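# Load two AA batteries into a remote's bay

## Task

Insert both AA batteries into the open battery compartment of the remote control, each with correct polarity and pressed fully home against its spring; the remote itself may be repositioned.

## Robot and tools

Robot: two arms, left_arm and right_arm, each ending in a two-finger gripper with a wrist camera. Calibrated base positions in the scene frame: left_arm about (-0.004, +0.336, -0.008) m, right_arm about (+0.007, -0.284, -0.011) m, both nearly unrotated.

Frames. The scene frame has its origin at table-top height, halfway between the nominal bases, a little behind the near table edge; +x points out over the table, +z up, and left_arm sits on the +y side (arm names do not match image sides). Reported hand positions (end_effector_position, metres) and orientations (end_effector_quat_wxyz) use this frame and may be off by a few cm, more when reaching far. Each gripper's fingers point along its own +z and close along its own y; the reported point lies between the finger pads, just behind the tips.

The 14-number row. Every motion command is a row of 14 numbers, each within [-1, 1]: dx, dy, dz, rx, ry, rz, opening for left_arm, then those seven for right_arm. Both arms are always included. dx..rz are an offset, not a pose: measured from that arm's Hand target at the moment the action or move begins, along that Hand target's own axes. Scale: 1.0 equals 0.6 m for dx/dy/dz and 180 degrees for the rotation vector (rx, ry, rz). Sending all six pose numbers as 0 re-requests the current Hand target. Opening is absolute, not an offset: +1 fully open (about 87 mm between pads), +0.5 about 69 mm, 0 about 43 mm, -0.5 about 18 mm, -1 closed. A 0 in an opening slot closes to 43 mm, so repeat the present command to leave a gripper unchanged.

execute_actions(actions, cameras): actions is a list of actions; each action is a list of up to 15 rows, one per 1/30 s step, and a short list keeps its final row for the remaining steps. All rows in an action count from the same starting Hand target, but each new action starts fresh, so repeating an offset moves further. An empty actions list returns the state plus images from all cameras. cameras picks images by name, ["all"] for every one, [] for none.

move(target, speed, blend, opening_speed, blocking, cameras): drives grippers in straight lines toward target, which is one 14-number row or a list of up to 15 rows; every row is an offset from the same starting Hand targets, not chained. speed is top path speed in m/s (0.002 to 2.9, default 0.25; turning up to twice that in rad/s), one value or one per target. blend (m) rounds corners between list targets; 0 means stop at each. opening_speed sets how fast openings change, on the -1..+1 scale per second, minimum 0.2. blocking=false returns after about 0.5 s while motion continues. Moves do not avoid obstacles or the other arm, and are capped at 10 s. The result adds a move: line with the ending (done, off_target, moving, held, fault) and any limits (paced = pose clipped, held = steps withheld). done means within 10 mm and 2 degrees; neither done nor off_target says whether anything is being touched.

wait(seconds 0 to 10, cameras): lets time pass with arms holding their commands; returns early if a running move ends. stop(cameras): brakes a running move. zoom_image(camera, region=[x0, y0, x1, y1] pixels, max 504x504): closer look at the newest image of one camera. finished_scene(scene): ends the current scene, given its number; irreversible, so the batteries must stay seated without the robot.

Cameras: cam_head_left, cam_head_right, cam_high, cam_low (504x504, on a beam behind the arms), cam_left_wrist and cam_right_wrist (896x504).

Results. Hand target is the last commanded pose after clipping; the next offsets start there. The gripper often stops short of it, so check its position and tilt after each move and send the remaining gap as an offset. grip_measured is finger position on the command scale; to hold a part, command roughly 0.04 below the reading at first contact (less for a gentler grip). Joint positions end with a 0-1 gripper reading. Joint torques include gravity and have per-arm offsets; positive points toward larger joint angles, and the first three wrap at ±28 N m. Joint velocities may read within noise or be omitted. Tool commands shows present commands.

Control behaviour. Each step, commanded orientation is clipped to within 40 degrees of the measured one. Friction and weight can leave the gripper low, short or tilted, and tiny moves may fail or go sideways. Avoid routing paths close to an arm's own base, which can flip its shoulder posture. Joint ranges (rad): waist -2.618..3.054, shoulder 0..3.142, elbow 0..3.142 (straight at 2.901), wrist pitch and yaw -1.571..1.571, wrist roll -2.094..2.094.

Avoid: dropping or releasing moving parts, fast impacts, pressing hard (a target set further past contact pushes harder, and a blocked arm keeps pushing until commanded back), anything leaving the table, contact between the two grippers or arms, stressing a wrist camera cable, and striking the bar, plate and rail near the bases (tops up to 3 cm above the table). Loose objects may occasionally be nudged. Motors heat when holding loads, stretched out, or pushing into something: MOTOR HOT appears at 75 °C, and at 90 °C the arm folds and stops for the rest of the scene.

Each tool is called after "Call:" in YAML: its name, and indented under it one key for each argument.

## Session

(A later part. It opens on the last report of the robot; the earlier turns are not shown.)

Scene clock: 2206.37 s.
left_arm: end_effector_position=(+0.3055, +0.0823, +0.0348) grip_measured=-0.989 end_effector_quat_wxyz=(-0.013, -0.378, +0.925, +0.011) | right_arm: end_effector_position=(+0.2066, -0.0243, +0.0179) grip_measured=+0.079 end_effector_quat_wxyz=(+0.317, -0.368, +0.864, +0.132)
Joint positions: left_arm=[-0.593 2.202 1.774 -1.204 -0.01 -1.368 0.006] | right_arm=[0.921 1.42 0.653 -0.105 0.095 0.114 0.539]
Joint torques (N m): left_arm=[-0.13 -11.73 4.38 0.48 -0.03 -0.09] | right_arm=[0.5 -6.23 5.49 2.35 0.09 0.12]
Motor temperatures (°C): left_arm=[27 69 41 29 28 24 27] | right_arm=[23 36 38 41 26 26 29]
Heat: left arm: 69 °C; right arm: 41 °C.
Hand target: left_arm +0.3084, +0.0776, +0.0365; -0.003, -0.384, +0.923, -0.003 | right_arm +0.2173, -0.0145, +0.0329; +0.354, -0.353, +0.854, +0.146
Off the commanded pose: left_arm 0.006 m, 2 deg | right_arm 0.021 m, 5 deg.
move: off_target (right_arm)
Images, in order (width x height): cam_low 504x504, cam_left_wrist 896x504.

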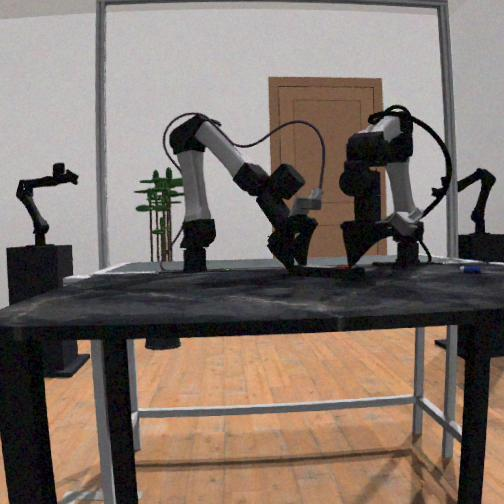

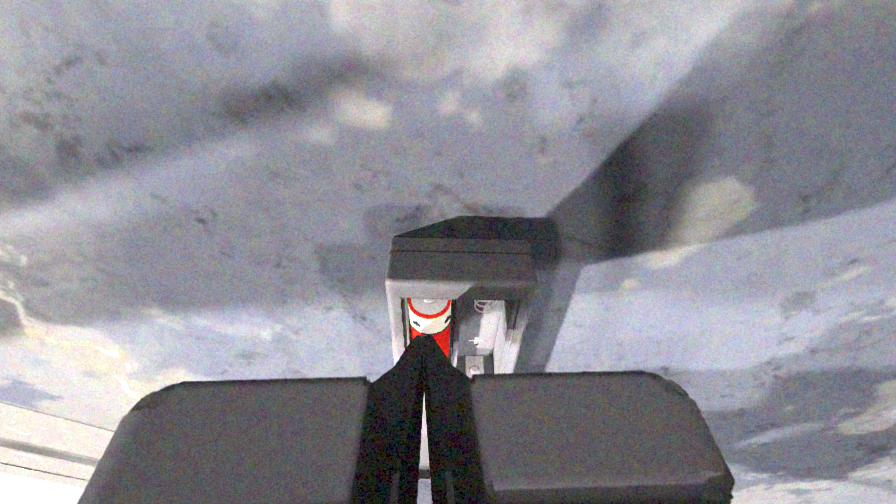

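Call:
move:
  target: [-0.004, -0.003, 0.026, 0, 0, 0, -1, 0, 0, 0, 0, 0, 0, 0.02]
  speed: 0.05
  cameras: ["cam_left_wrist", "cam_low"]

Call:
zoom_image:
  camera: "cam_low"
  region: [325, 240, 385, 285]

Scene clock: 2212.77 s.
left_arm: end_effector_position=(+0.3060, +0.0827, +0.0339) grip_measured=-0.989 end_effector_quat_wxyz=(-0.014, -0.381, +0.924, +0.003) | right_arm: end_effector_position=(+0.2066, -0.0243, +0.0179) grip_measured=+0.079 end_effector_quat_wxyz=(+0.317, -0.368, +0.864, +0.132)
Joint positions: left_arm=[-0.587 2.191 1.753 -1.183 0.001 -1.368 0.006] | right_arm=[0.921 1.42 0.653 -0.105 0.095 0.114 0.539]
Joint torques (N m): left_arm=[-0.14 -9.13 3.37 0.77 -0.15 -0.04] | right_arm=[0.53 -6.24 5.46 2.34 0.1 0.11]
Motor temperatures (°C): left_arm=[27 69 41 29 28 24 27] | right_arm=[23 36 38 41 26 26 29]
Heat: left arm: 69 °C; right arm: 41 °C.
Hand target: left_arm +0.3114, +0.0780, +0.0209; -0.003, -0.384, +0.923, -0.003 | right_arm +0.2173, -0.0145, +0.0329; +0.354, -0.353, +0.854, +0.146
Off the commanded pose: left_arm 0.015 m, 2 deg | right_arm 0.021 m, 5 deg.
move: off_target (left_arm, right_arm)
Images, in order (width x height): cam_low 504x504, cam_left_wrist 896x504.

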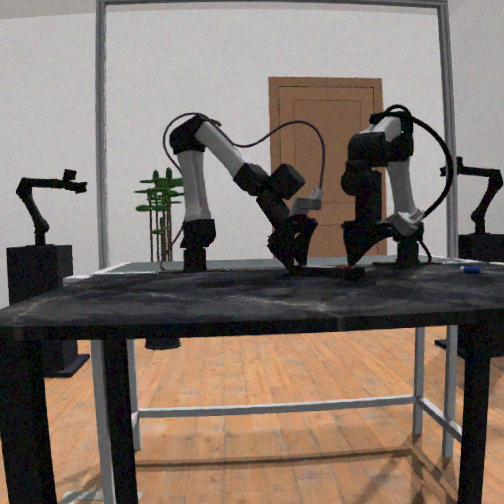

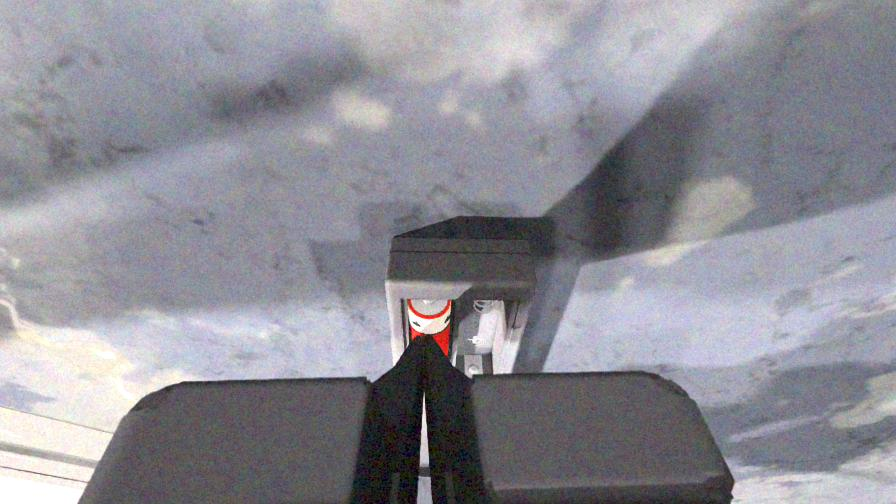

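Scaled by 8.400 from the camera's 504x504 image, which has a finer 720x720 frame.

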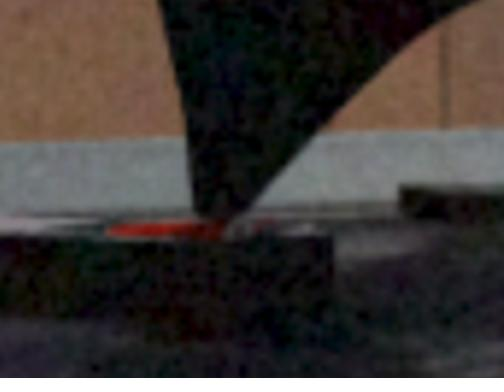

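Call:
move:
  target: [-0.002, 0.002, 0.020, 0, 0, 0, -1, 0, 0, 0, 0, 0, 0, 0.02]
  speed: 0.05
  cameras: ["cam_left_wrist", "cam_low"]

Call:
zoom_image:
  camera: "cam_low"
  region: [325, 240, 385, 285]

Scene clock: 2217.10 s.
left_arm: end_effector_position=(+0.3059, +0.0826, +0.0328) grip_measured=-0.989 end_effector_quat_wxyz=(-0.014, -0.384, +0.923, -0.007) | right_arm: end_effector_position=(+0.2066, -0.0243, +0.0179) grip_measured=+0.079 end_effector_quat_wxyz=(+0.317, -0.368, +0.864, +0.132)
Joint positions: left_arm=[-0.582 2.175 1.72 -1.15 0.011 -1.368 0.006] | right_arm=[0.921 1.42 0.653 -0.105 0.095 0.114 0.539]
Joint torques (N m): left_arm=[-0.27 -7.19 2.59 0.91 -0.27 0.01] | right_arm=[0.53 -6.22 5.46 2.35 0.11 0.11]
Motor temperatures (°C): left_arm=[27 68 41 29 28 24 27] | right_arm=[23 36 38 41 26 26 29]
Heat: left arm: 68 °C; right arm: 41 °C.
Hand target: left_arm +0.3113, +0.0796, +0.0089; -0.003, -0.384, +0.923, -0.003 | right_arm +0.2173, -0.0145, +0.0329; +0.354, -0.353, +0.854, +0.146
Off the commanded pose: left_arm 0.025 m, 1 deg | right_arm 0.021 m, 5 deg.
move: off_target (left_arm, right_arm)
Images, in order (width x height): cam_low 504x504, cam_left_wrist 896x504.

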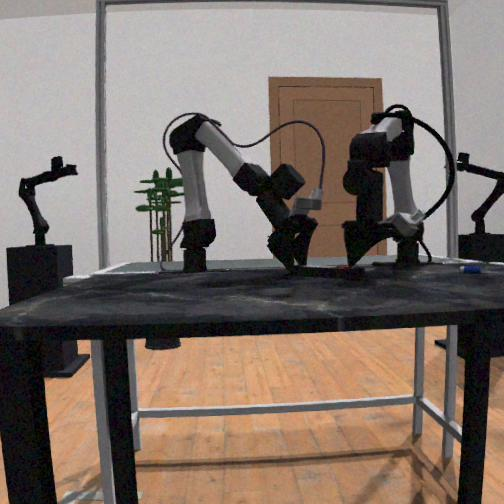

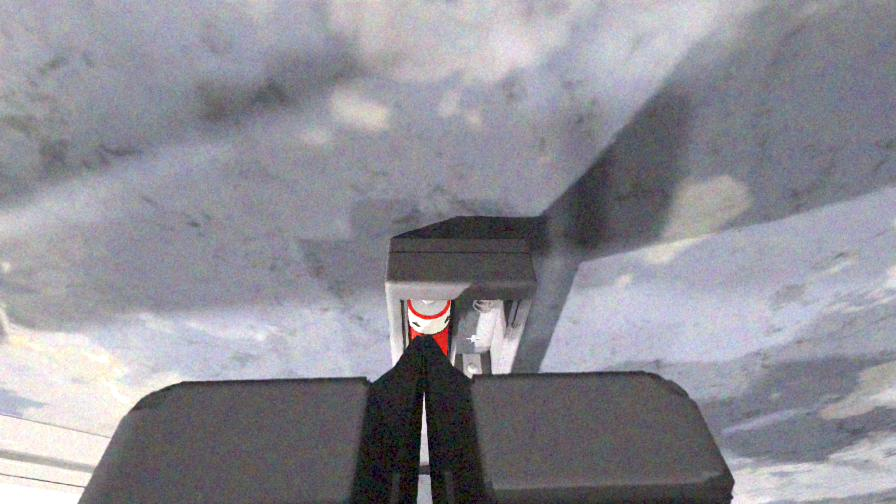

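Scaled by 8.400 from the camera's 504x504 image, which has a finer 720x720 frame.

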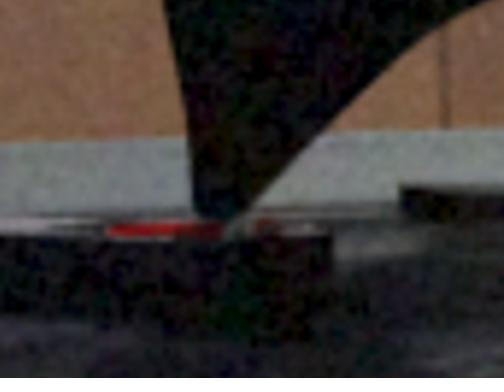

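Call:
move:
  target: [0.0, 0.0, -0.12, 0, 0, 0, -1, 0, 0, 0, 0, 0, 0, 0.02]
  speed: 0.12
  cameras: ["cam_left_wrist", "cam_low"]

Call:
zoom_image:
  camera: "cam_low"
  region: [325, 240, 385, 285]

Call:
zoom_image:
  camera: "cam_left_wrist"
  region: [360, 180, 560, 380]

Scene clock: 2237.73 s.
left_arm: end_effector_position=(+0.3052, +0.0856, +0.0720) grip_measured=-0.989 end_effector_quat_wxyz=(-0.018, -0.383, +0.923, +0.006) | right_arm: end_effector_position=(+0.2066, -0.0243, +0.0179) grip_measured=+0.079 end_effector_quat_wxyz=(+0.317, -0.368, +0.864, +0.132)
Joint positions: left_arm=[-0.582 2.175 1.877 -1.333 0.004 -1.368 0.006] | right_arm=[0.921 1.42 0.653 -0.105 0.095 0.114 0.539]
Joint torques (N m): left_arm=[-0.43 -10.18 10.15 0.12 -0.19 -0.02] | right_arm=[0.55 -6.23 5.48 2.35 0.1 0.11]
Motor temperatures (°C): left_arm=[27 64 40 30 28 24 27] | right_arm=[23 36 38 41 26 26 29]
Heat: left arm: 64 °C; right arm: 41 °C.
Hand target: left_arm +0.3115, +0.0801, +0.0809; -0.003, -0.384, +0.923, -0.003 | right_arm +0.2173, -0.0145, +0.0329; +0.354, -0.353, +0.854, +0.146
Off the commanded pose: left_arm 0.012 m, 2 deg | right_arm 0.021 m, 5 deg.
move: off_target (left_arm, right_arm)
Images, in order (width x height): cam_low 504x504, cam_left_wrist 896x504.

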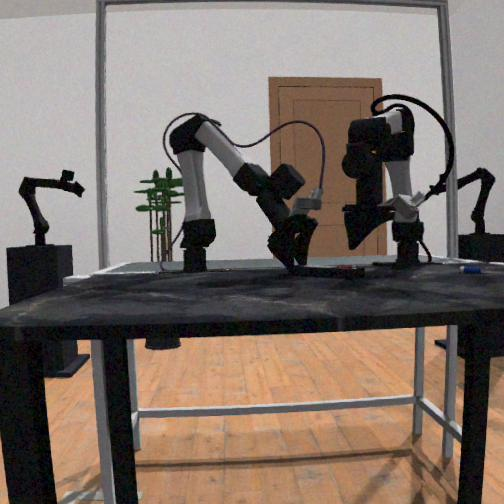

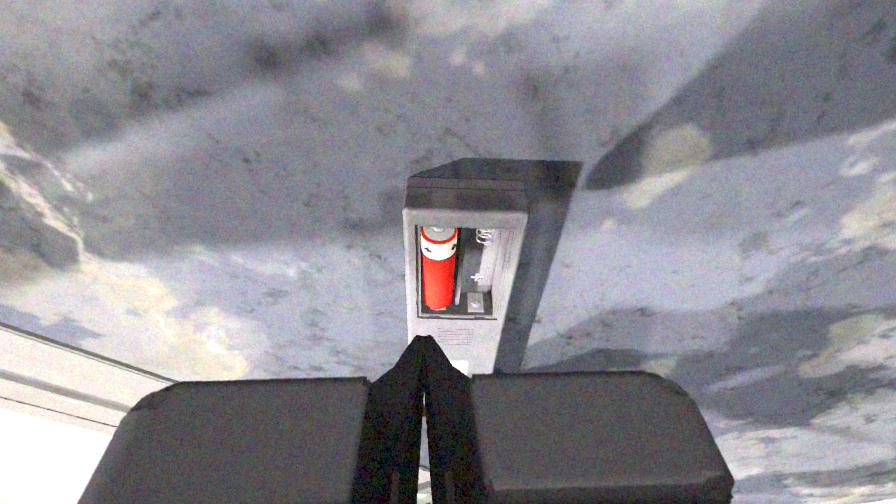

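Scaled by 8.400 from the camera's 504x504 image, which has a finer 720x720 frame.

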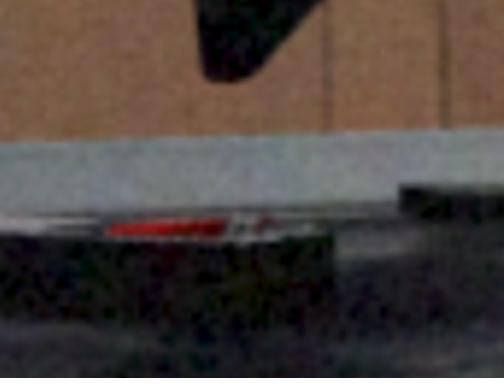

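Scaled by 2.520 from the camera's 896x504 image, which has a finer 1280x720 frame.

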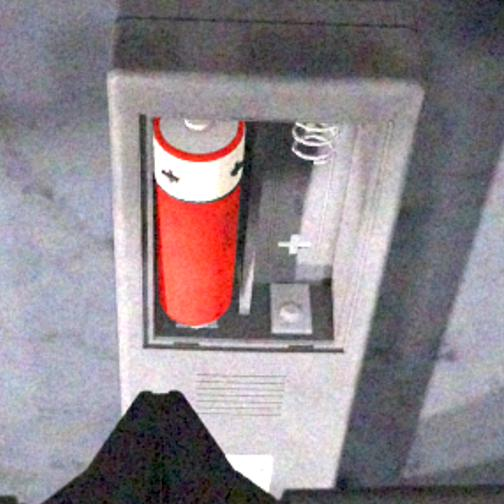

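Call:
move:
  target: [-0.004, -0.003, 0.055, 0, 0, 0, -1, 0, 0, 0, 0, 0, 0, 0.02]
  speed: 0.1
  cameras: ["cam_left_wrist", "cam_low"]

Call:
zoom_image:
  camera: "cam_low"
  region: [325, 240, 385, 285]

Scene clock: 2311.63 s.
left_arm: end_effector_position=(+0.3095, +0.0823, +0.0501) grip_measured=-0.989 end_effector_quat_wxyz=(-0.015, -0.384, +0.923, +0.001) | right_arm: end_effector_position=(+0.2066, -0.0243, +0.0179) grip_measured=+0.079 end_effector_quat_wxyz=(+0.317, -0.368, +0.864, +0.132)
Joint positions: left_arm=[-0.582 2.191 1.817 -1.244 0.004 -1.368 0.006] | right_arm=[0.921 1.42 0.653 -0.105 0.095 0.114 0.539]
Joint torques (N m): left_arm=[0.01 -10.1 5.85 0.42 -0.19 0.03] | right_arm=[0.54 -6.23 5.5 2.34 0.1 0.11]
Motor temperatures (°C): left_arm=[27 63 46 29 28 24 27] | right_arm=[23 36 38 41 26 26 29]
Heat: left arm: 63 °C; right arm: 41 °C.
Hand target: left_arm +0.3144, +0.0803, +0.0479; -0.003, -0.384, +0.923, -0.003 | right_arm +0.2173, -0.0145, +0.0329; +0.354, -0.353, +0.854, +0.146
Off the commanded pose: left_arm 0.006 m, 1 deg | right_arm 0.021 m, 5 deg.
move: off_target (right_arm)
Images, in order (width x height): cam_low 504x504, cam_left_wrist 896x504.

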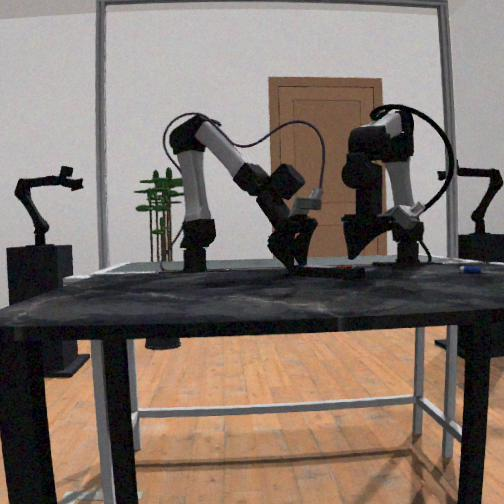

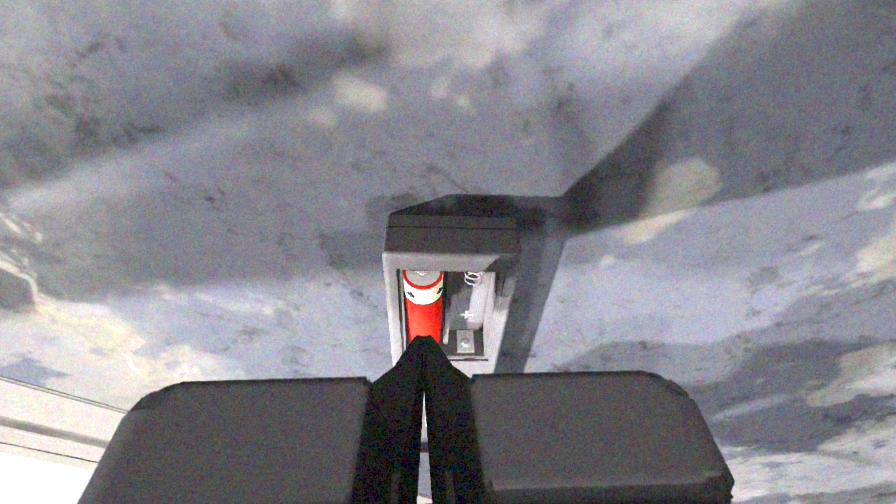

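Scaled by 8.400 from the camera's 504x504 image, which has a finer 720x720 frame.

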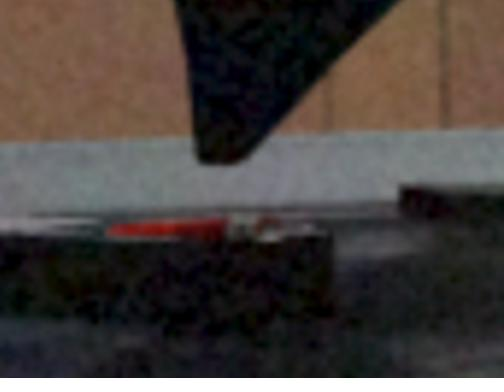

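Call:
move:
  target:
    - [-0.008, 0, 0.028, 0, 0, 0, -1, 0, 0, 0, 0, 0, 0, 0.02]
    - [-0.008, 0, 0.058, 0, 0, 0, -1, 0, 0, 0, 0, 0, 0, 0.02]
  speed: 0.05
  cameras: ["cam_left_wrist", "cam_low"]

Call:
zoom_image:
  camera: "cam_low"
  region: [325, 240, 385, 285]

Scene clock: 2318.37 s.
left_arm: end_effector_position=(+0.3120, +0.0850, +0.0311) grip_measured=-0.989 end_effector_quat_wxyz=(-0.017, -0.388, +0.922, -0.004) | right_arm: end_effector_position=(+0.2066, -0.0243, +0.0179) grip_measured=+0.079 end_effector_quat_wxyz=(+0.317, -0.368, +0.864, +0.132)
Joint positions: left_arm=[-0.568 2.198 1.75 -1.164 0.013 -1.363 0.006] | right_arm=[0.921 1.42 0.653 -0.105 0.095 0.114 0.539]
Joint torques (N m): left_arm=[-0.06 -8.46 3.11 0.81 -0.29 0.11] | right_arm=[0.5 -6.23 5.45 2.34 0.1 0.11]
Motor temperatures (°C): left_arm=[27 63 45 29 28 24 27] | right_arm=[23 35 38 41 26 26 29]
Heat: left arm: 63 °C; right arm: 41 °C.
Hand target: left_arm +0.3177, +0.0834, +0.0130; -0.003, -0.384, +0.923, -0.003 | right_arm +0.2173, -0.0145, +0.0329; +0.354, -0.353, +0.854, +0.146
Off the commanded pose: left_arm 0.019 m, 2 deg | right_arm 0.021 m, 5 deg.
move: off_target (left_arm, right_arm)
Images, in order (width x height): cam_low 504x504, cam_left_wrist 896x504.

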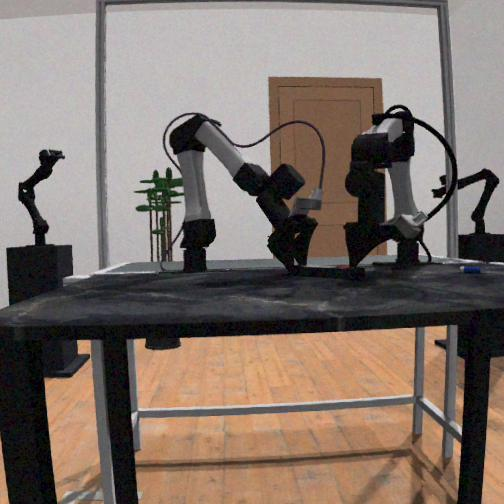

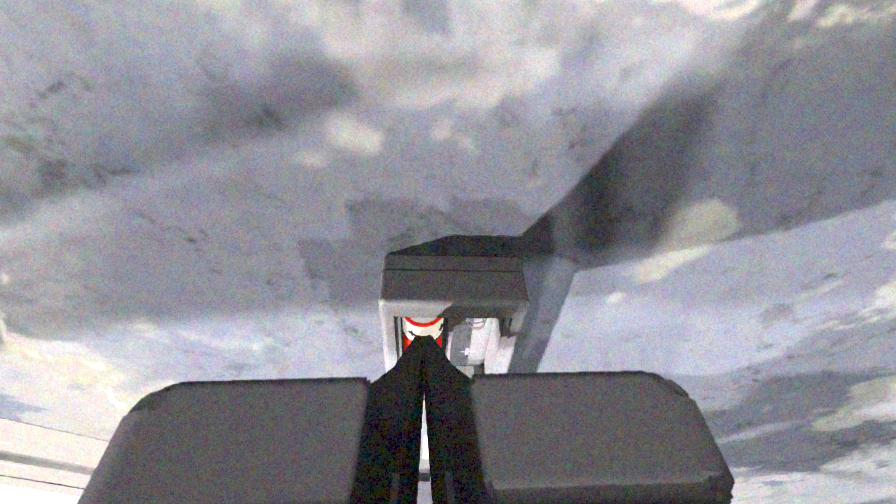

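Scaled by 8.400 from the camera's 504x504 image, which has a finer 720x720 frame.

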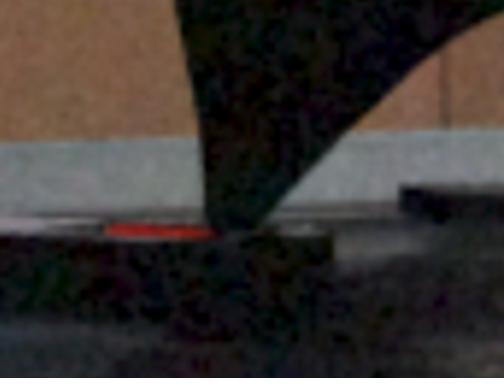

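Call:
move:
  target: [0.012, 0, 0.010, 0, 0, 0, -1, 0, 0, 0, 0, 0, 0, 0.02]
  speed: 0.05
  cameras: ["cam_left_wrist", "cam_low"]

Call:
zoom_image:
  camera: "cam_low"
  region: [325, 240, 385, 285]

Scene clock: 2323.80 s.
left_arm: end_effector_position=(+0.3120, +0.0850, +0.0305) grip_measured=-0.989 end_effector_quat_wxyz=(-0.014, -0.388, +0.922, -0.009) | right_arm: end_effector_position=(+0.2066, -0.0243, +0.0179) grip_measured=+0.079 end_effector_quat_wxyz=(+0.317, -0.368, +0.864, +0.132)
Joint positions: left_arm=[-0.568 2.185 1.728 -1.143 0.013 -1.363 0.006] | right_arm=[0.921 1.42 0.653 -0.105 0.095 0.114 0.539]
Joint torques (N m): left_arm=[-1.33 -7.5 2.62 0.87 -0.29 -0.05] | right_arm=[0.53 -6.19 5.46 2.35 0.1 0.11]
Motor temperatures (°C): left_arm=[27 63 44 29 28 24 27] | right_arm=[23 35 38 41 26 26 29]
Heat: left arm: 63 °C; right arm: 41 °C.
Hand target: left_arm +0.3126, +0.0783, +0.0071; -0.003, -0.384, +0.923, -0.003 | right_arm +0.2173, -0.0145, +0.0329; +0.354, -0.353, +0.854, +0.146
Off the commanded pose: left_arm 0.024 m, 2 deg | right_arm 0.021 m, 5 deg.
move: off_target (left_arm, right_arm)
Images, in order (width x height): cam_low 504x504, cam_left_wrist 896x504.

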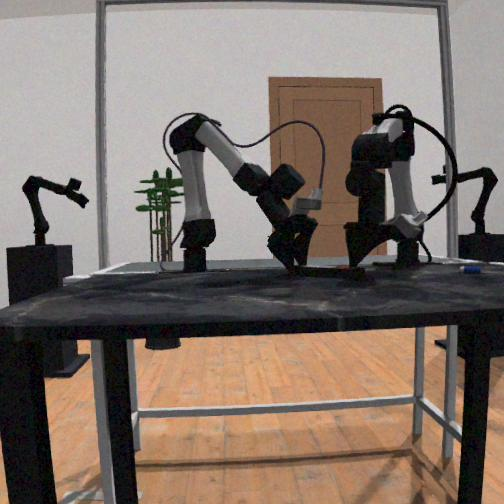

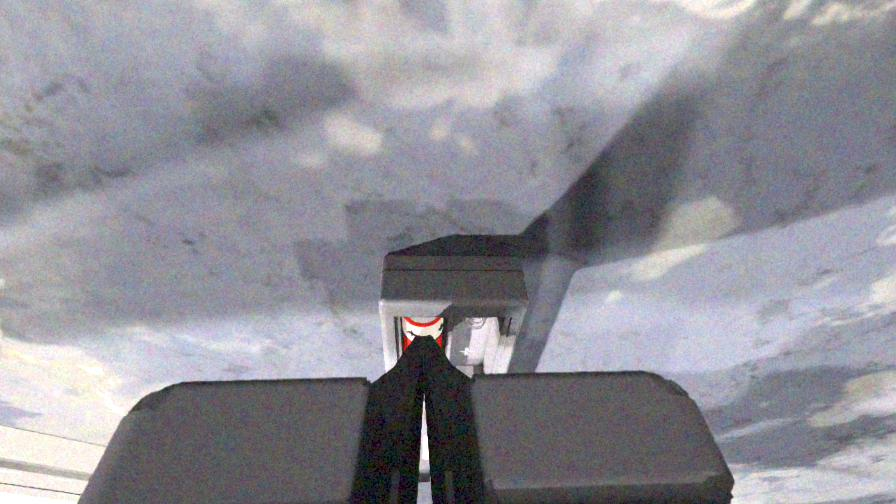

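Scaled by 8.400 from the camera's 504x504 image, which has a finer 720x720 frame.

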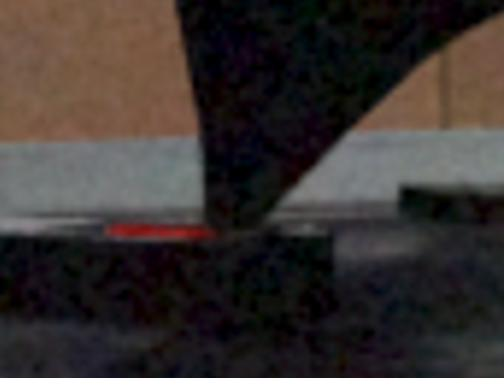

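Call:
move:
  target: [-0.006, 0.0, -0.12, 0, 0, 0, -1, 0, 0, 0, 0, 0, 0, 0.02]
  speed: 0.12
  cameras: ["cam_left_wrist", "cam_low"]

Call:
zoom_image:
  camera: "cam_low"
  region: [325, 240, 385, 285]

Call:
zoom_image:
  camera: "cam_left_wrist"
  region: [360, 180, 560, 380]

Scene clock: 2329.73 s.
left_arm: end_effector_position=(+0.3089, +0.0868, +0.0704) grip_measured=-0.989 end_effector_quat_wxyz=(-0.019, -0.385, +0.923, +0.006) | right_arm: end_effector_position=(+0.2066, -0.0243, +0.0179) grip_measured=+0.079 end_effector_quat_wxyz=(+0.317, -0.368, +0.864, +0.132)
Joint positions: left_arm=[-0.574 2.185 1.888 -1.333 0.004 -1.363 0.006] | right_arm=[0.921 1.42 0.653 -0.105 0.095 0.114 0.539]
Joint torques (N m): left_arm=[-0.47 -10.24 10.15 0.11 -0.2 0] | right_arm=[0.53 -6.23 5.48 2.34 0.09 0.11]
Motor temperatures (°C): left_arm=[27 63 44 29 28 24 27] | right_arm=[23 35 38 41 26 26 29]
Heat: left arm: 63 °C; right arm: 41 °C.
Hand target: left_arm +0.3153, +0.0813, +0.0791; -0.003, -0.384, +0.923, -0.003 | right_arm +0.2173, -0.0145, +0.0329; +0.354, -0.353, +0.854, +0.146
Off the commanded pose: left_arm 0.012 m, 2 deg | right_arm 0.021 m, 5 deg.
move: off_target (left_arm, right_arm)
Images, in order (width x height): cam_low 504x504, cam_left_wrist 896x504.

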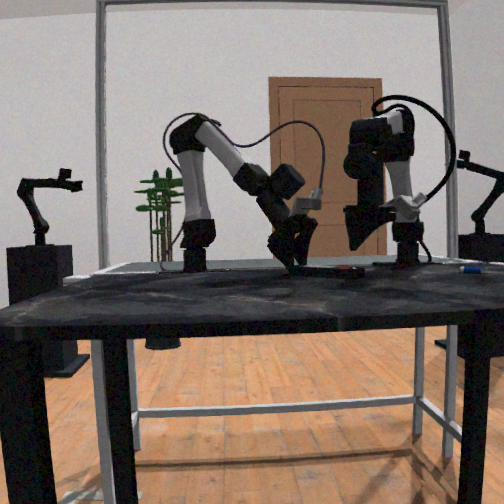

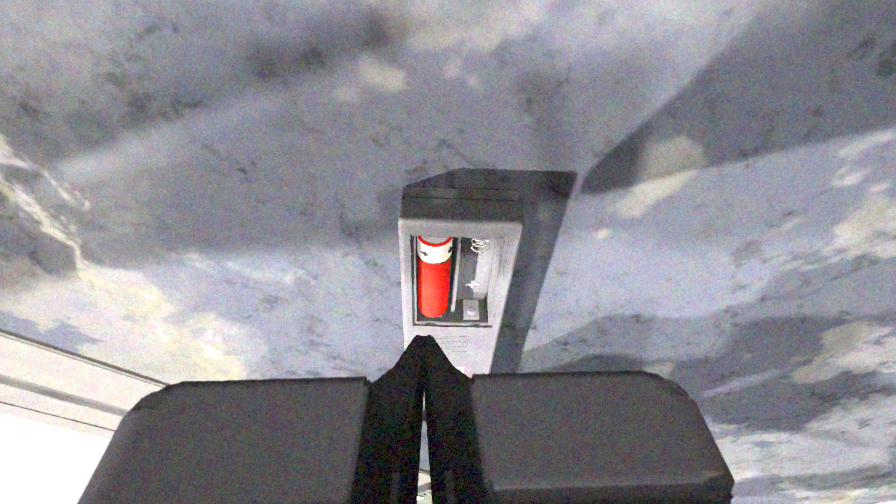

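Scaled by 8.400 from the camera's 504x504 image, which has a finer 720x720 frame.

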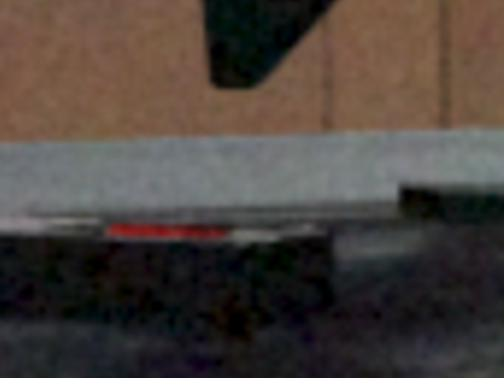

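Scaled by 2.520 from the camera's 896x504 image, which has a finer 1280x720 frame.

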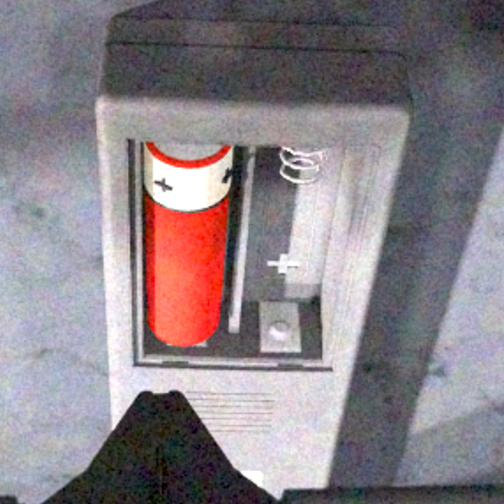

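Call:
move:
  target:
    - [-0.02, 0.0, -0.09, 0, 0, 0, -0.05, 0, 0, 0, 0, 0, 0, 0.02]
    - [-0.3264, 0.3471, -0.035, 0, -0.0833, 0, -0.05, 0, 0, 0, 0, 0, 0, 0.02]
  speed: 0.2
  blend: [0.02, 0]
  opening_speed: 0.6
  cameras: ["cam_left_wrist", "cam_low"]

Scene clock: 2355.43 s.
left_arm: end_effector_position=(+0.2999, +0.3661, +0.0898) grip_measured=-0.050 end_effector_quat_wxyz=(+0.089, -0.389, +0.916, +0.052) | right_arm: end_effector_position=(+0.2066, -0.0243, +0.0179) grip_measured=+0.079 end_effector_quat_wxyz=(+0.317, -0.368, +0.864, +0.132)
Joint positions: left_arm=[0.065 1.705 1.358 -1.098 -0.19 -0.721 0.475] | right_arm=[0.921 1.42 0.653 -0.105 0.095 0.114 0.539]
Joint torques (N m): left_arm=[-0.1 -9.77 5.96 0.81 -0.2 0.16] | right_arm=[0.49 -6.23 5.48 2.35 0.1 0.11]
Motor temperatures (°C): left_arm=[27 63 45 29 28 24 27] | right_arm=[23 35 38 41 26 26 29]
Heat: left arm: 63 °C; right arm: 41 °C.
Hand target: left_arm +0.3056, +0.3672, +0.0981; +0.118, -0.381, +0.916, +0.048 | right_arm +0.2173, -0.0145, +0.0329; +0.354, -0.353, +0.854, +0.146
Off the commanded pose: left_arm 0.010 m, 3 deg | right_arm 0.021 m, 5 deg.
move: off_target (left_arm, right_arm)
Images, in order (width x height): cam_low 504x504, cam_left_wrist 896x504.

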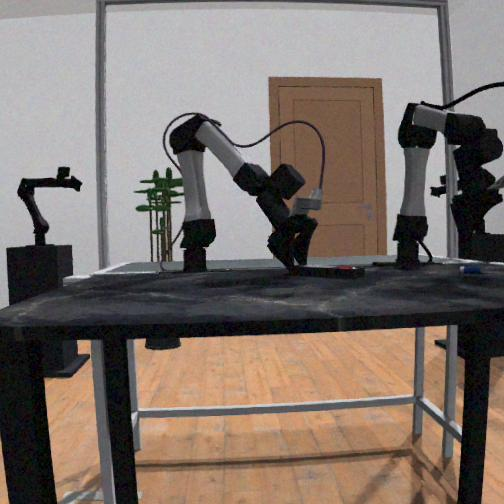

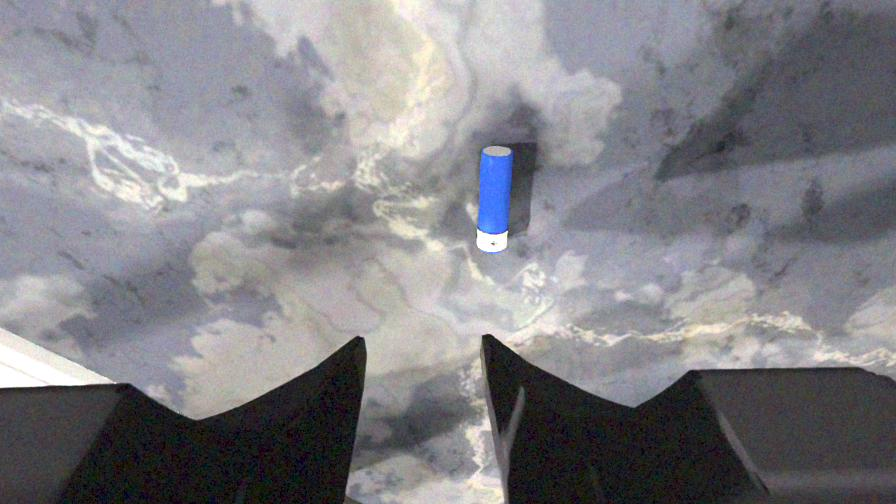

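Call:
move:
  target: [0.0128, -0.0583, 0.0742, 0, -0.0111, 0, -0.05, 0, 0, 0, 0, 0, 0, 0.02]
  speed: 0.15
  cameras: ["cam_left_wrist"]

Scene clock: 2377.80 s.
left_arm: end_effector_position=(+0.3250, +0.3459, +0.0531) grip_measured=-0.050 end_effector_quat_wxyz=(+0.115, -0.374, +0.919, +0.053) | right_arm: end_effector_position=(+0.2066, -0.0243, +0.0179) grip_measured=+0.079 end_effector_quat_wxyz=(+0.317, -0.368, +0.864, +0.132)
Joint positions: left_arm=[-0.008 1.78 1.294 -0.923 -0.217 -0.759 0.475] | right_arm=[0.921 1.42 0.653 -0.105 0.095 0.114 0.539]
Joint torques (N m): left_arm=[-0.5 -7.47 6.17 0.9 -0.36 -0.12] | right_arm=[0.53 -6.23 5.45 2.34 0.1 0.12]
Motor temperatures (°C): left_arm=[27 63 43 29 28 24 27] | right_arm=[23 35 38 41 26 26 30]
Heat: left arm: 63 °C; right arm: 41 °C.
Hand target: left_arm +0.3332, +0.3451, +0.0532; +0.134, -0.380, +0.913, +0.054 | right_arm +0.2173, -0.0145, +0.0329; +0.354, -0.353, +0.854, +0.146
Off the commanded pose: left_arm 0.008 m, 2 deg | right_arm 0.021 m, 5 deg.
move: off_target (right_arm)
Images, in order (width x height): cam_left_wrist 896x504.

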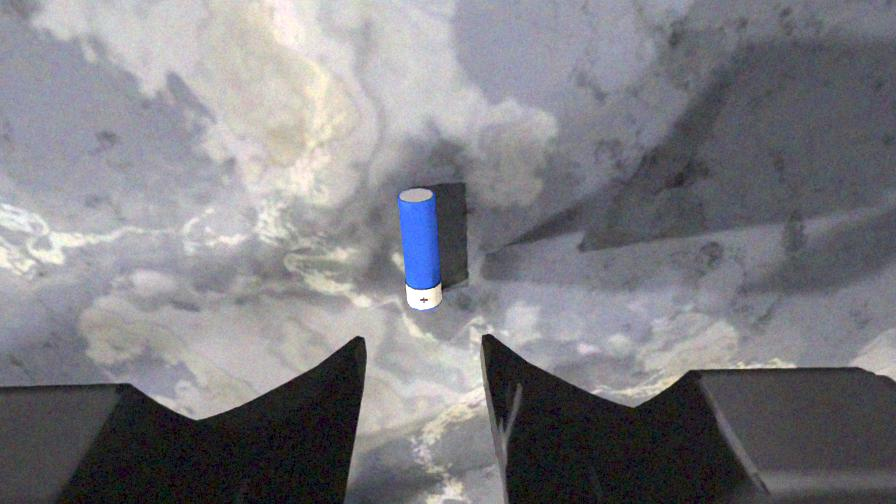

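Call:
move:
  target:
    - [0.0161, -0.0015, 0.0613, 0, 0, 0, -0.05, 0, 0, 0, 0, 0, 0, 0.02]
  speed: 0.12
  cameras: ["cam_left_wrist"]

Scene clock: 2394.37 s.
left_arm: end_effector_position=(+0.3267, +0.3447, +0.0157) grip_measured=-0.050 end_effector_quat_wxyz=(+0.115, -0.375, +0.919, +0.053) | right_arm: end_effector_position=(+0.2066, -0.0243, +0.0179) grip_measured=+0.079 end_effector_quat_wxyz=(+0.317, -0.368, +0.864, +0.132)
Joint positions: left_arm=[-0.008 1.828 1.197 -0.778 -0.217 -0.759 0.475] | right_arm=[0.921 1.42 0.653 -0.105 0.095 0.114 0.539]
Joint torques (N m): left_arm=[-0.17 -7.45 5.83 0.91 -0.34 -0.08] | right_arm=[0.5 -6.22 5.48 2.34 0.1 0.11]
Motor temperatures (°C): left_arm=[27 59 43 30 28 24 27] | right_arm=[23 35 38 41 26 26 30]
Heat: left arm: 59 °C; right arm: 41 °C.
Hand target: left_arm +0.3348, +0.3453, +0.0152; +0.134, -0.380, +0.913, +0.054 | right_arm +0.2173, -0.0145, +0.0329; +0.354, -0.353, +0.854, +0.146
Off the commanded pose: left_arm 0.008 m, 2 deg | right_arm 0.021 m, 5 deg.
move: off_target (right_arm)
Images, in order (width x height): cam_left_wrist 896x504.

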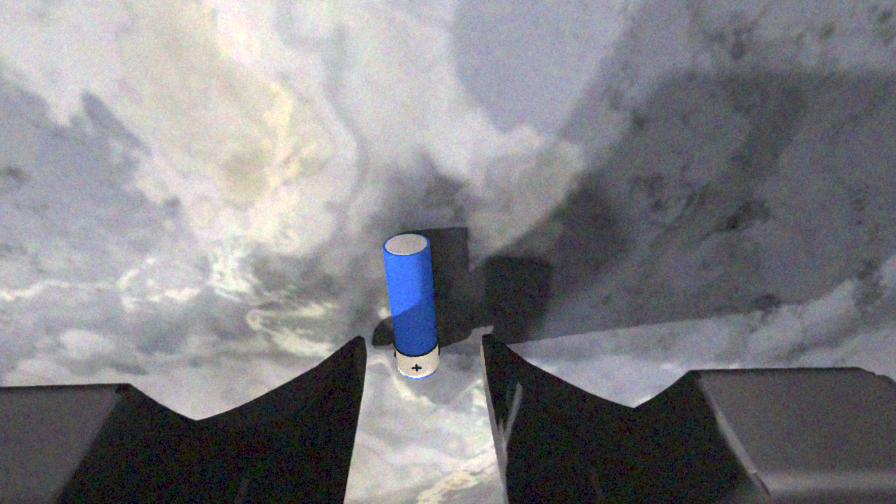

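Call:
move:
  target:
    - [-0.006, 0.004, 0.002, 0, 0, 0, -0.05, 0, 0, 0, 0, 0, 0, 0.02]
    - [-0.006, 0.004, 0.002, 0, 0, 0, -0.69, 0, 0, 0, 0, 0, 0, 0.02]
  speed: 0.08
  opening_speed: 0.5
  cameras: ["cam_left_wrist"]

Scene clock: 2408.50 s.
left_arm: end_effector_position=(+0.3274, +0.3473, +0.0157) grip_measured=-0.594 end_effector_quat_wxyz=(+0.116, -0.378, +0.917, +0.053) | right_arm: end_effector_position=(+0.2066, -0.0243, +0.0179) grip_measured=+0.079 end_effector_quat_wxyz=(+0.317, -0.368, +0.864, +0.132)
Joint positions: left_arm=[-0.001 1.828 1.197 -0.775 -0.217 -0.759 0.203] | right_arm=[0.921 1.42 0.653 -0.105 0.095 0.114 0.539]
Joint torques (N m): left_arm=[0.2 -7.24 6.16 0.92 -0.32 0.05] | right_arm=[0.53 -6.19 5.45 2.34 0.11 0.11]
Motor temperatures (°C): left_arm=[27 59 42 30 28 24 27] | right_arm=[23 35 38 41 26 26 30]
Heat: left arm: 59 °C; right arm: 41 °C.
Hand target: left_arm +0.3358, +0.3497, +0.0150; +0.134, -0.380, +0.913, +0.054 | right_arm +0.2173, -0.0145, +0.0329; +0.354, -0.353, +0.854, +0.146
Off the commanded pose: left_arm 0.009 m, 2 deg | right_arm 0.021 m, 5 deg.
move: off_target (right_arm)
Images, in order (width x height): cam_left_wrist 896x504.

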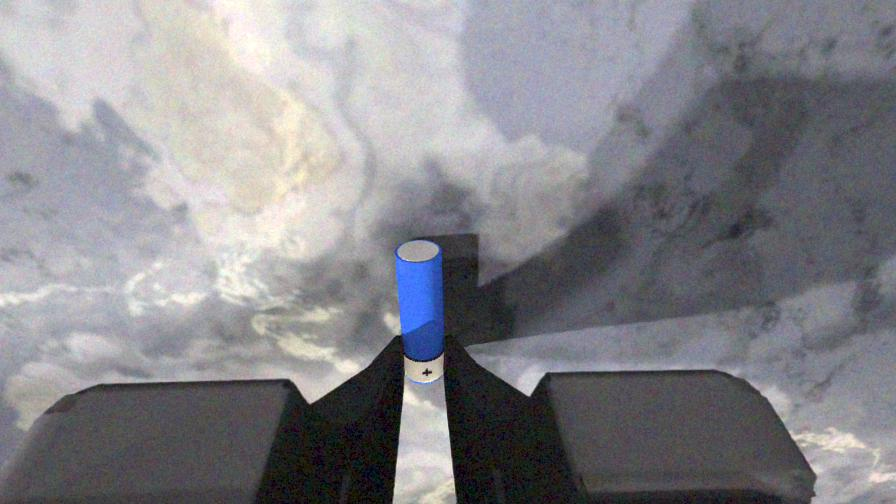

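Call:
move:
  target:
    - [0, 0, 0, 0, 0, 0, -0.4, 0, 0, 0, 0, 0, 0, 0.02]
    - [-0.0024, 0, -0.0085, 0, 0, 0, -0.4, 0, 0, 0, 0, 0, 0, 0.02]
  speed: 0.06
  opening_speed: 0.5

Scene clock: 2464.40 s.
left_arm: end_effector_position=(+0.3274, +0.3473, +0.0157) grip_measured=-0.400 end_effector_quat_wxyz=(+0.116, -0.378, +0.917, +0.053) | right_arm: end_effector_position=(+0.2066, -0.0243, +0.0179) grip_measured=+0.079 end_effector_quat_wxyz=(+0.317, -0.368, +0.864, +0.132)
Joint positions: left_arm=[-0.001 1.828 1.197 -0.775 -0.217 -0.759 0.3] | right_arm=[0.921 1.42 0.653 -0.105 0.095 0.114 0.539]
Joint torques (N m): left_arm=[0.18 -7.86 7.45 0.73 -0.31 0.05] | right_arm=[0.54 -6.23 5.46 2.35 0.1 0.11]
Motor temperatures (°C): left_arm=[27 57 42 31 28 24 28] | right_arm=[23 35 38 41 26 26 30]
Heat: left arm: 57 °C; right arm: 41 °C.
Hand target: left_arm +0.3357, +0.3496, +0.0203; +0.134, -0.380, +0.913, +0.054 | right_arm +0.2173, -0.0145, +0.0329; +0.354, -0.353, +0.854, +0.146
Off the commanded pose: left_arm 0.010 m, 2 deg | right_arm 0.021 m, 5 deg.
move: off_target (right_arm)

Call:
move:
  target:
    - [-0.0024, 0, -0.0085, 0, 0, 0, -0.4, 0, 0, 0, 0, 0, 0, 0.02]
  speed: 0.06

Scene clock: 2468.30 s.
left_arm: end_effector_position=(+0.3274, +0.3473, +0.0157) grip_measured=-0.400 end_effector_quat_wxyz=(+0.116, -0.378, +0.917, +0.053) | right_arm: end_effector_position=(+0.2066, -0.0243, +0.0179) grip_measured=+0.079 end_effector_quat_wxyz=(+0.317, -0.368, +0.864, +0.132)
Joint positions: left_arm=[-0.001 1.828 1.197 -0.775 -0.217 -0.759 0.3] | right_arm=[0.921 1.42 0.653 -0.105 0.095 0.114 0.539]
Joint torques (N m): left_arm=[0.13 -8.53 8.77 0.54 -0.32 0.04] | right_arm=[0.53 -6.2 5.45 2.35 0.1 0.12]
Motor temperatures (°C): left_arm=[27 57 42 31 28 24 28] | right_arm=[23 35 38 41 26 26 30]
Heat: left arm: 57 °C; right arm: 41 °C.
Hand target: left_arm +0.3356, +0.3496, +0.0256; +0.134, -0.380, +0.913, +0.054 | right_arm +0.2173, -0.0145, +0.0329; +0.354, -0.353, +0.854, +0.146
Off the commanded pose: left_arm 0.013 m, 2 deg | right_arm 0.021 m, 5 deg.
move: off_target (left_arm, right_arm)

Call:
move:
  target:
    - [-0.0095, 0, -0.0309, 0, 0, 0, -0.3, 0, 0, 0, 0, 0, 0, 0.02]
    - [0.0032, 0, 0.0105, 0, 0, 0, -0.3, 0, 0, 0, 0, 0, 0, 0.02]
  speed: 0.1
  cameras: ["cam_left_wrist"]

Scene clock: 2474.37 s.
left_arm: end_effector_position=(+0.3283, +0.3474, +0.0189) grip_measured=-0.300 end_effector_quat_wxyz=(+0.116, -0.378, +0.917, +0.053) | right_arm: end_effector_position=(+0.2066, -0.0243, +0.0179) grip_measured=+0.079 end_effector_quat_wxyz=(+0.317, -0.368, +0.864, +0.132)
Joint positions: left_arm=[-0.001 1.828 1.211 -0.79 -0.217 -0.759 0.35] | right_arm=[0.921 1.42 0.653 -0.105 0.095 0.114 0.539]
Joint torques (N m): left_arm=[0.14 -7.77 5.76 0.91 -0.31 0.05] | right_arm=[0.54 -6.2 5.48 2.34 0.1 0.11]
Motor temperatures (°C): left_arm=[27 58 42 31 28 24 28] | right_arm=[23 35 38 41 26 26 30]
Heat: left arm: 58 °C; right arm: 41 °C.
Hand target: left_arm +0.3356, +0.3496, +0.0191; +0.134, -0.380, +0.913, +0.054 | right_arm +0.2173, -0.0145, +0.0329; +0.354, -0.353, +0.854, +0.146
Off the commanded pose: left_arm 0.008 m, 2 deg | right_arm 0.021 m, 5 deg.
move: off_target (right_arm)
Images, in order (width x height): cam_left_wrist 896x504.

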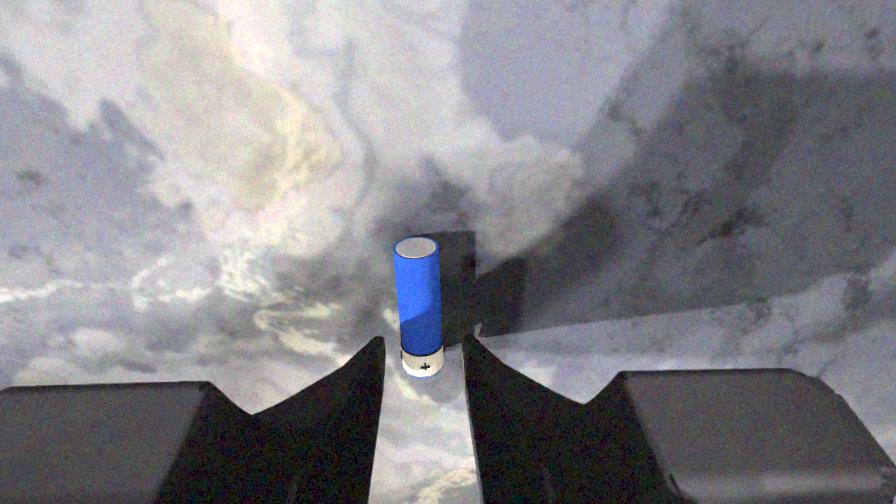

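Call:
move:
  target:
    - [0, 0, 0, 0, 0, 0, -0.69, 0, 0, 0, 0, 0, 0, 0.02]
  speed: 0.1
  opening_speed: 0.5
  cameras: ["cam_left_wrist"]

Scene clock: 2479.77 s.
left_arm: end_effector_position=(+0.3283, +0.3474, +0.0189) grip_measured=-0.603 end_effector_quat_wxyz=(+0.116, -0.378, +0.917, +0.053) | right_arm: end_effector_position=(+0.2066, -0.0243, +0.0179) grip_measured=+0.079 end_effector_quat_wxyz=(+0.317, -0.368, +0.864, +0.132)
Joint positions: left_arm=[-0.001 1.828 1.211 -0.79 -0.217 -0.759 0.198] | right_arm=[0.921 1.42 0.653 -0.105 0.095 0.114 0.539]
Joint torques (N m): left_arm=[0.17 -7.76 5.78 0.91 -0.32 0.05] | right_arm=[0.53 -6.19 5.49 2.35 0.1 0.11]
Motor temperatures (°C): left_arm=[27 58 42 31 28 24 27] | right_arm=[23 35 38 41 26 26 30]
Heat: left arm: 58 °C; right arm: 41 °C.
Hand target: left_arm +0.3356, +0.3496, +0.0191; +0.134, -0.380, +0.913, +0.054 | right_arm +0.2173, -0.0145, +0.0329; +0.354, -0.353, +0.854, +0.146
Off the commanded pose: left_arm 0.008 m, 2 deg | right_arm 0.021 m, 5 deg.
move: off_target (right_arm)
Images, in order (width x height): cam_left_wrist 896x504.

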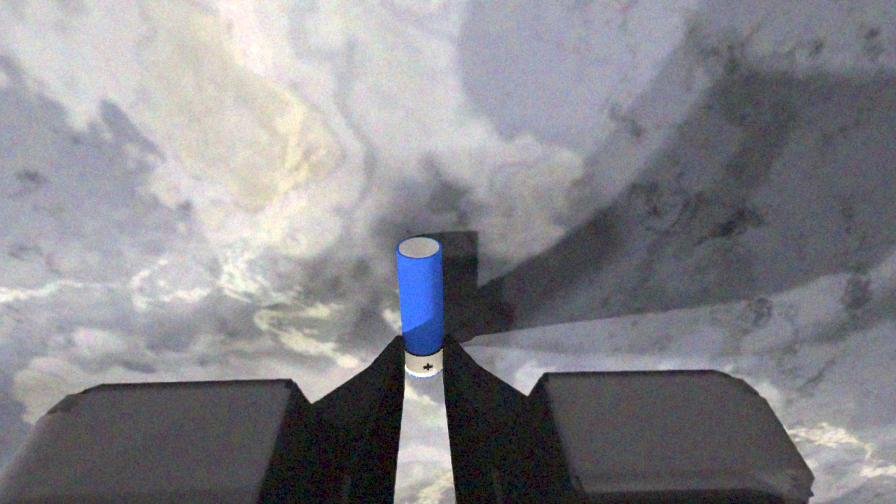

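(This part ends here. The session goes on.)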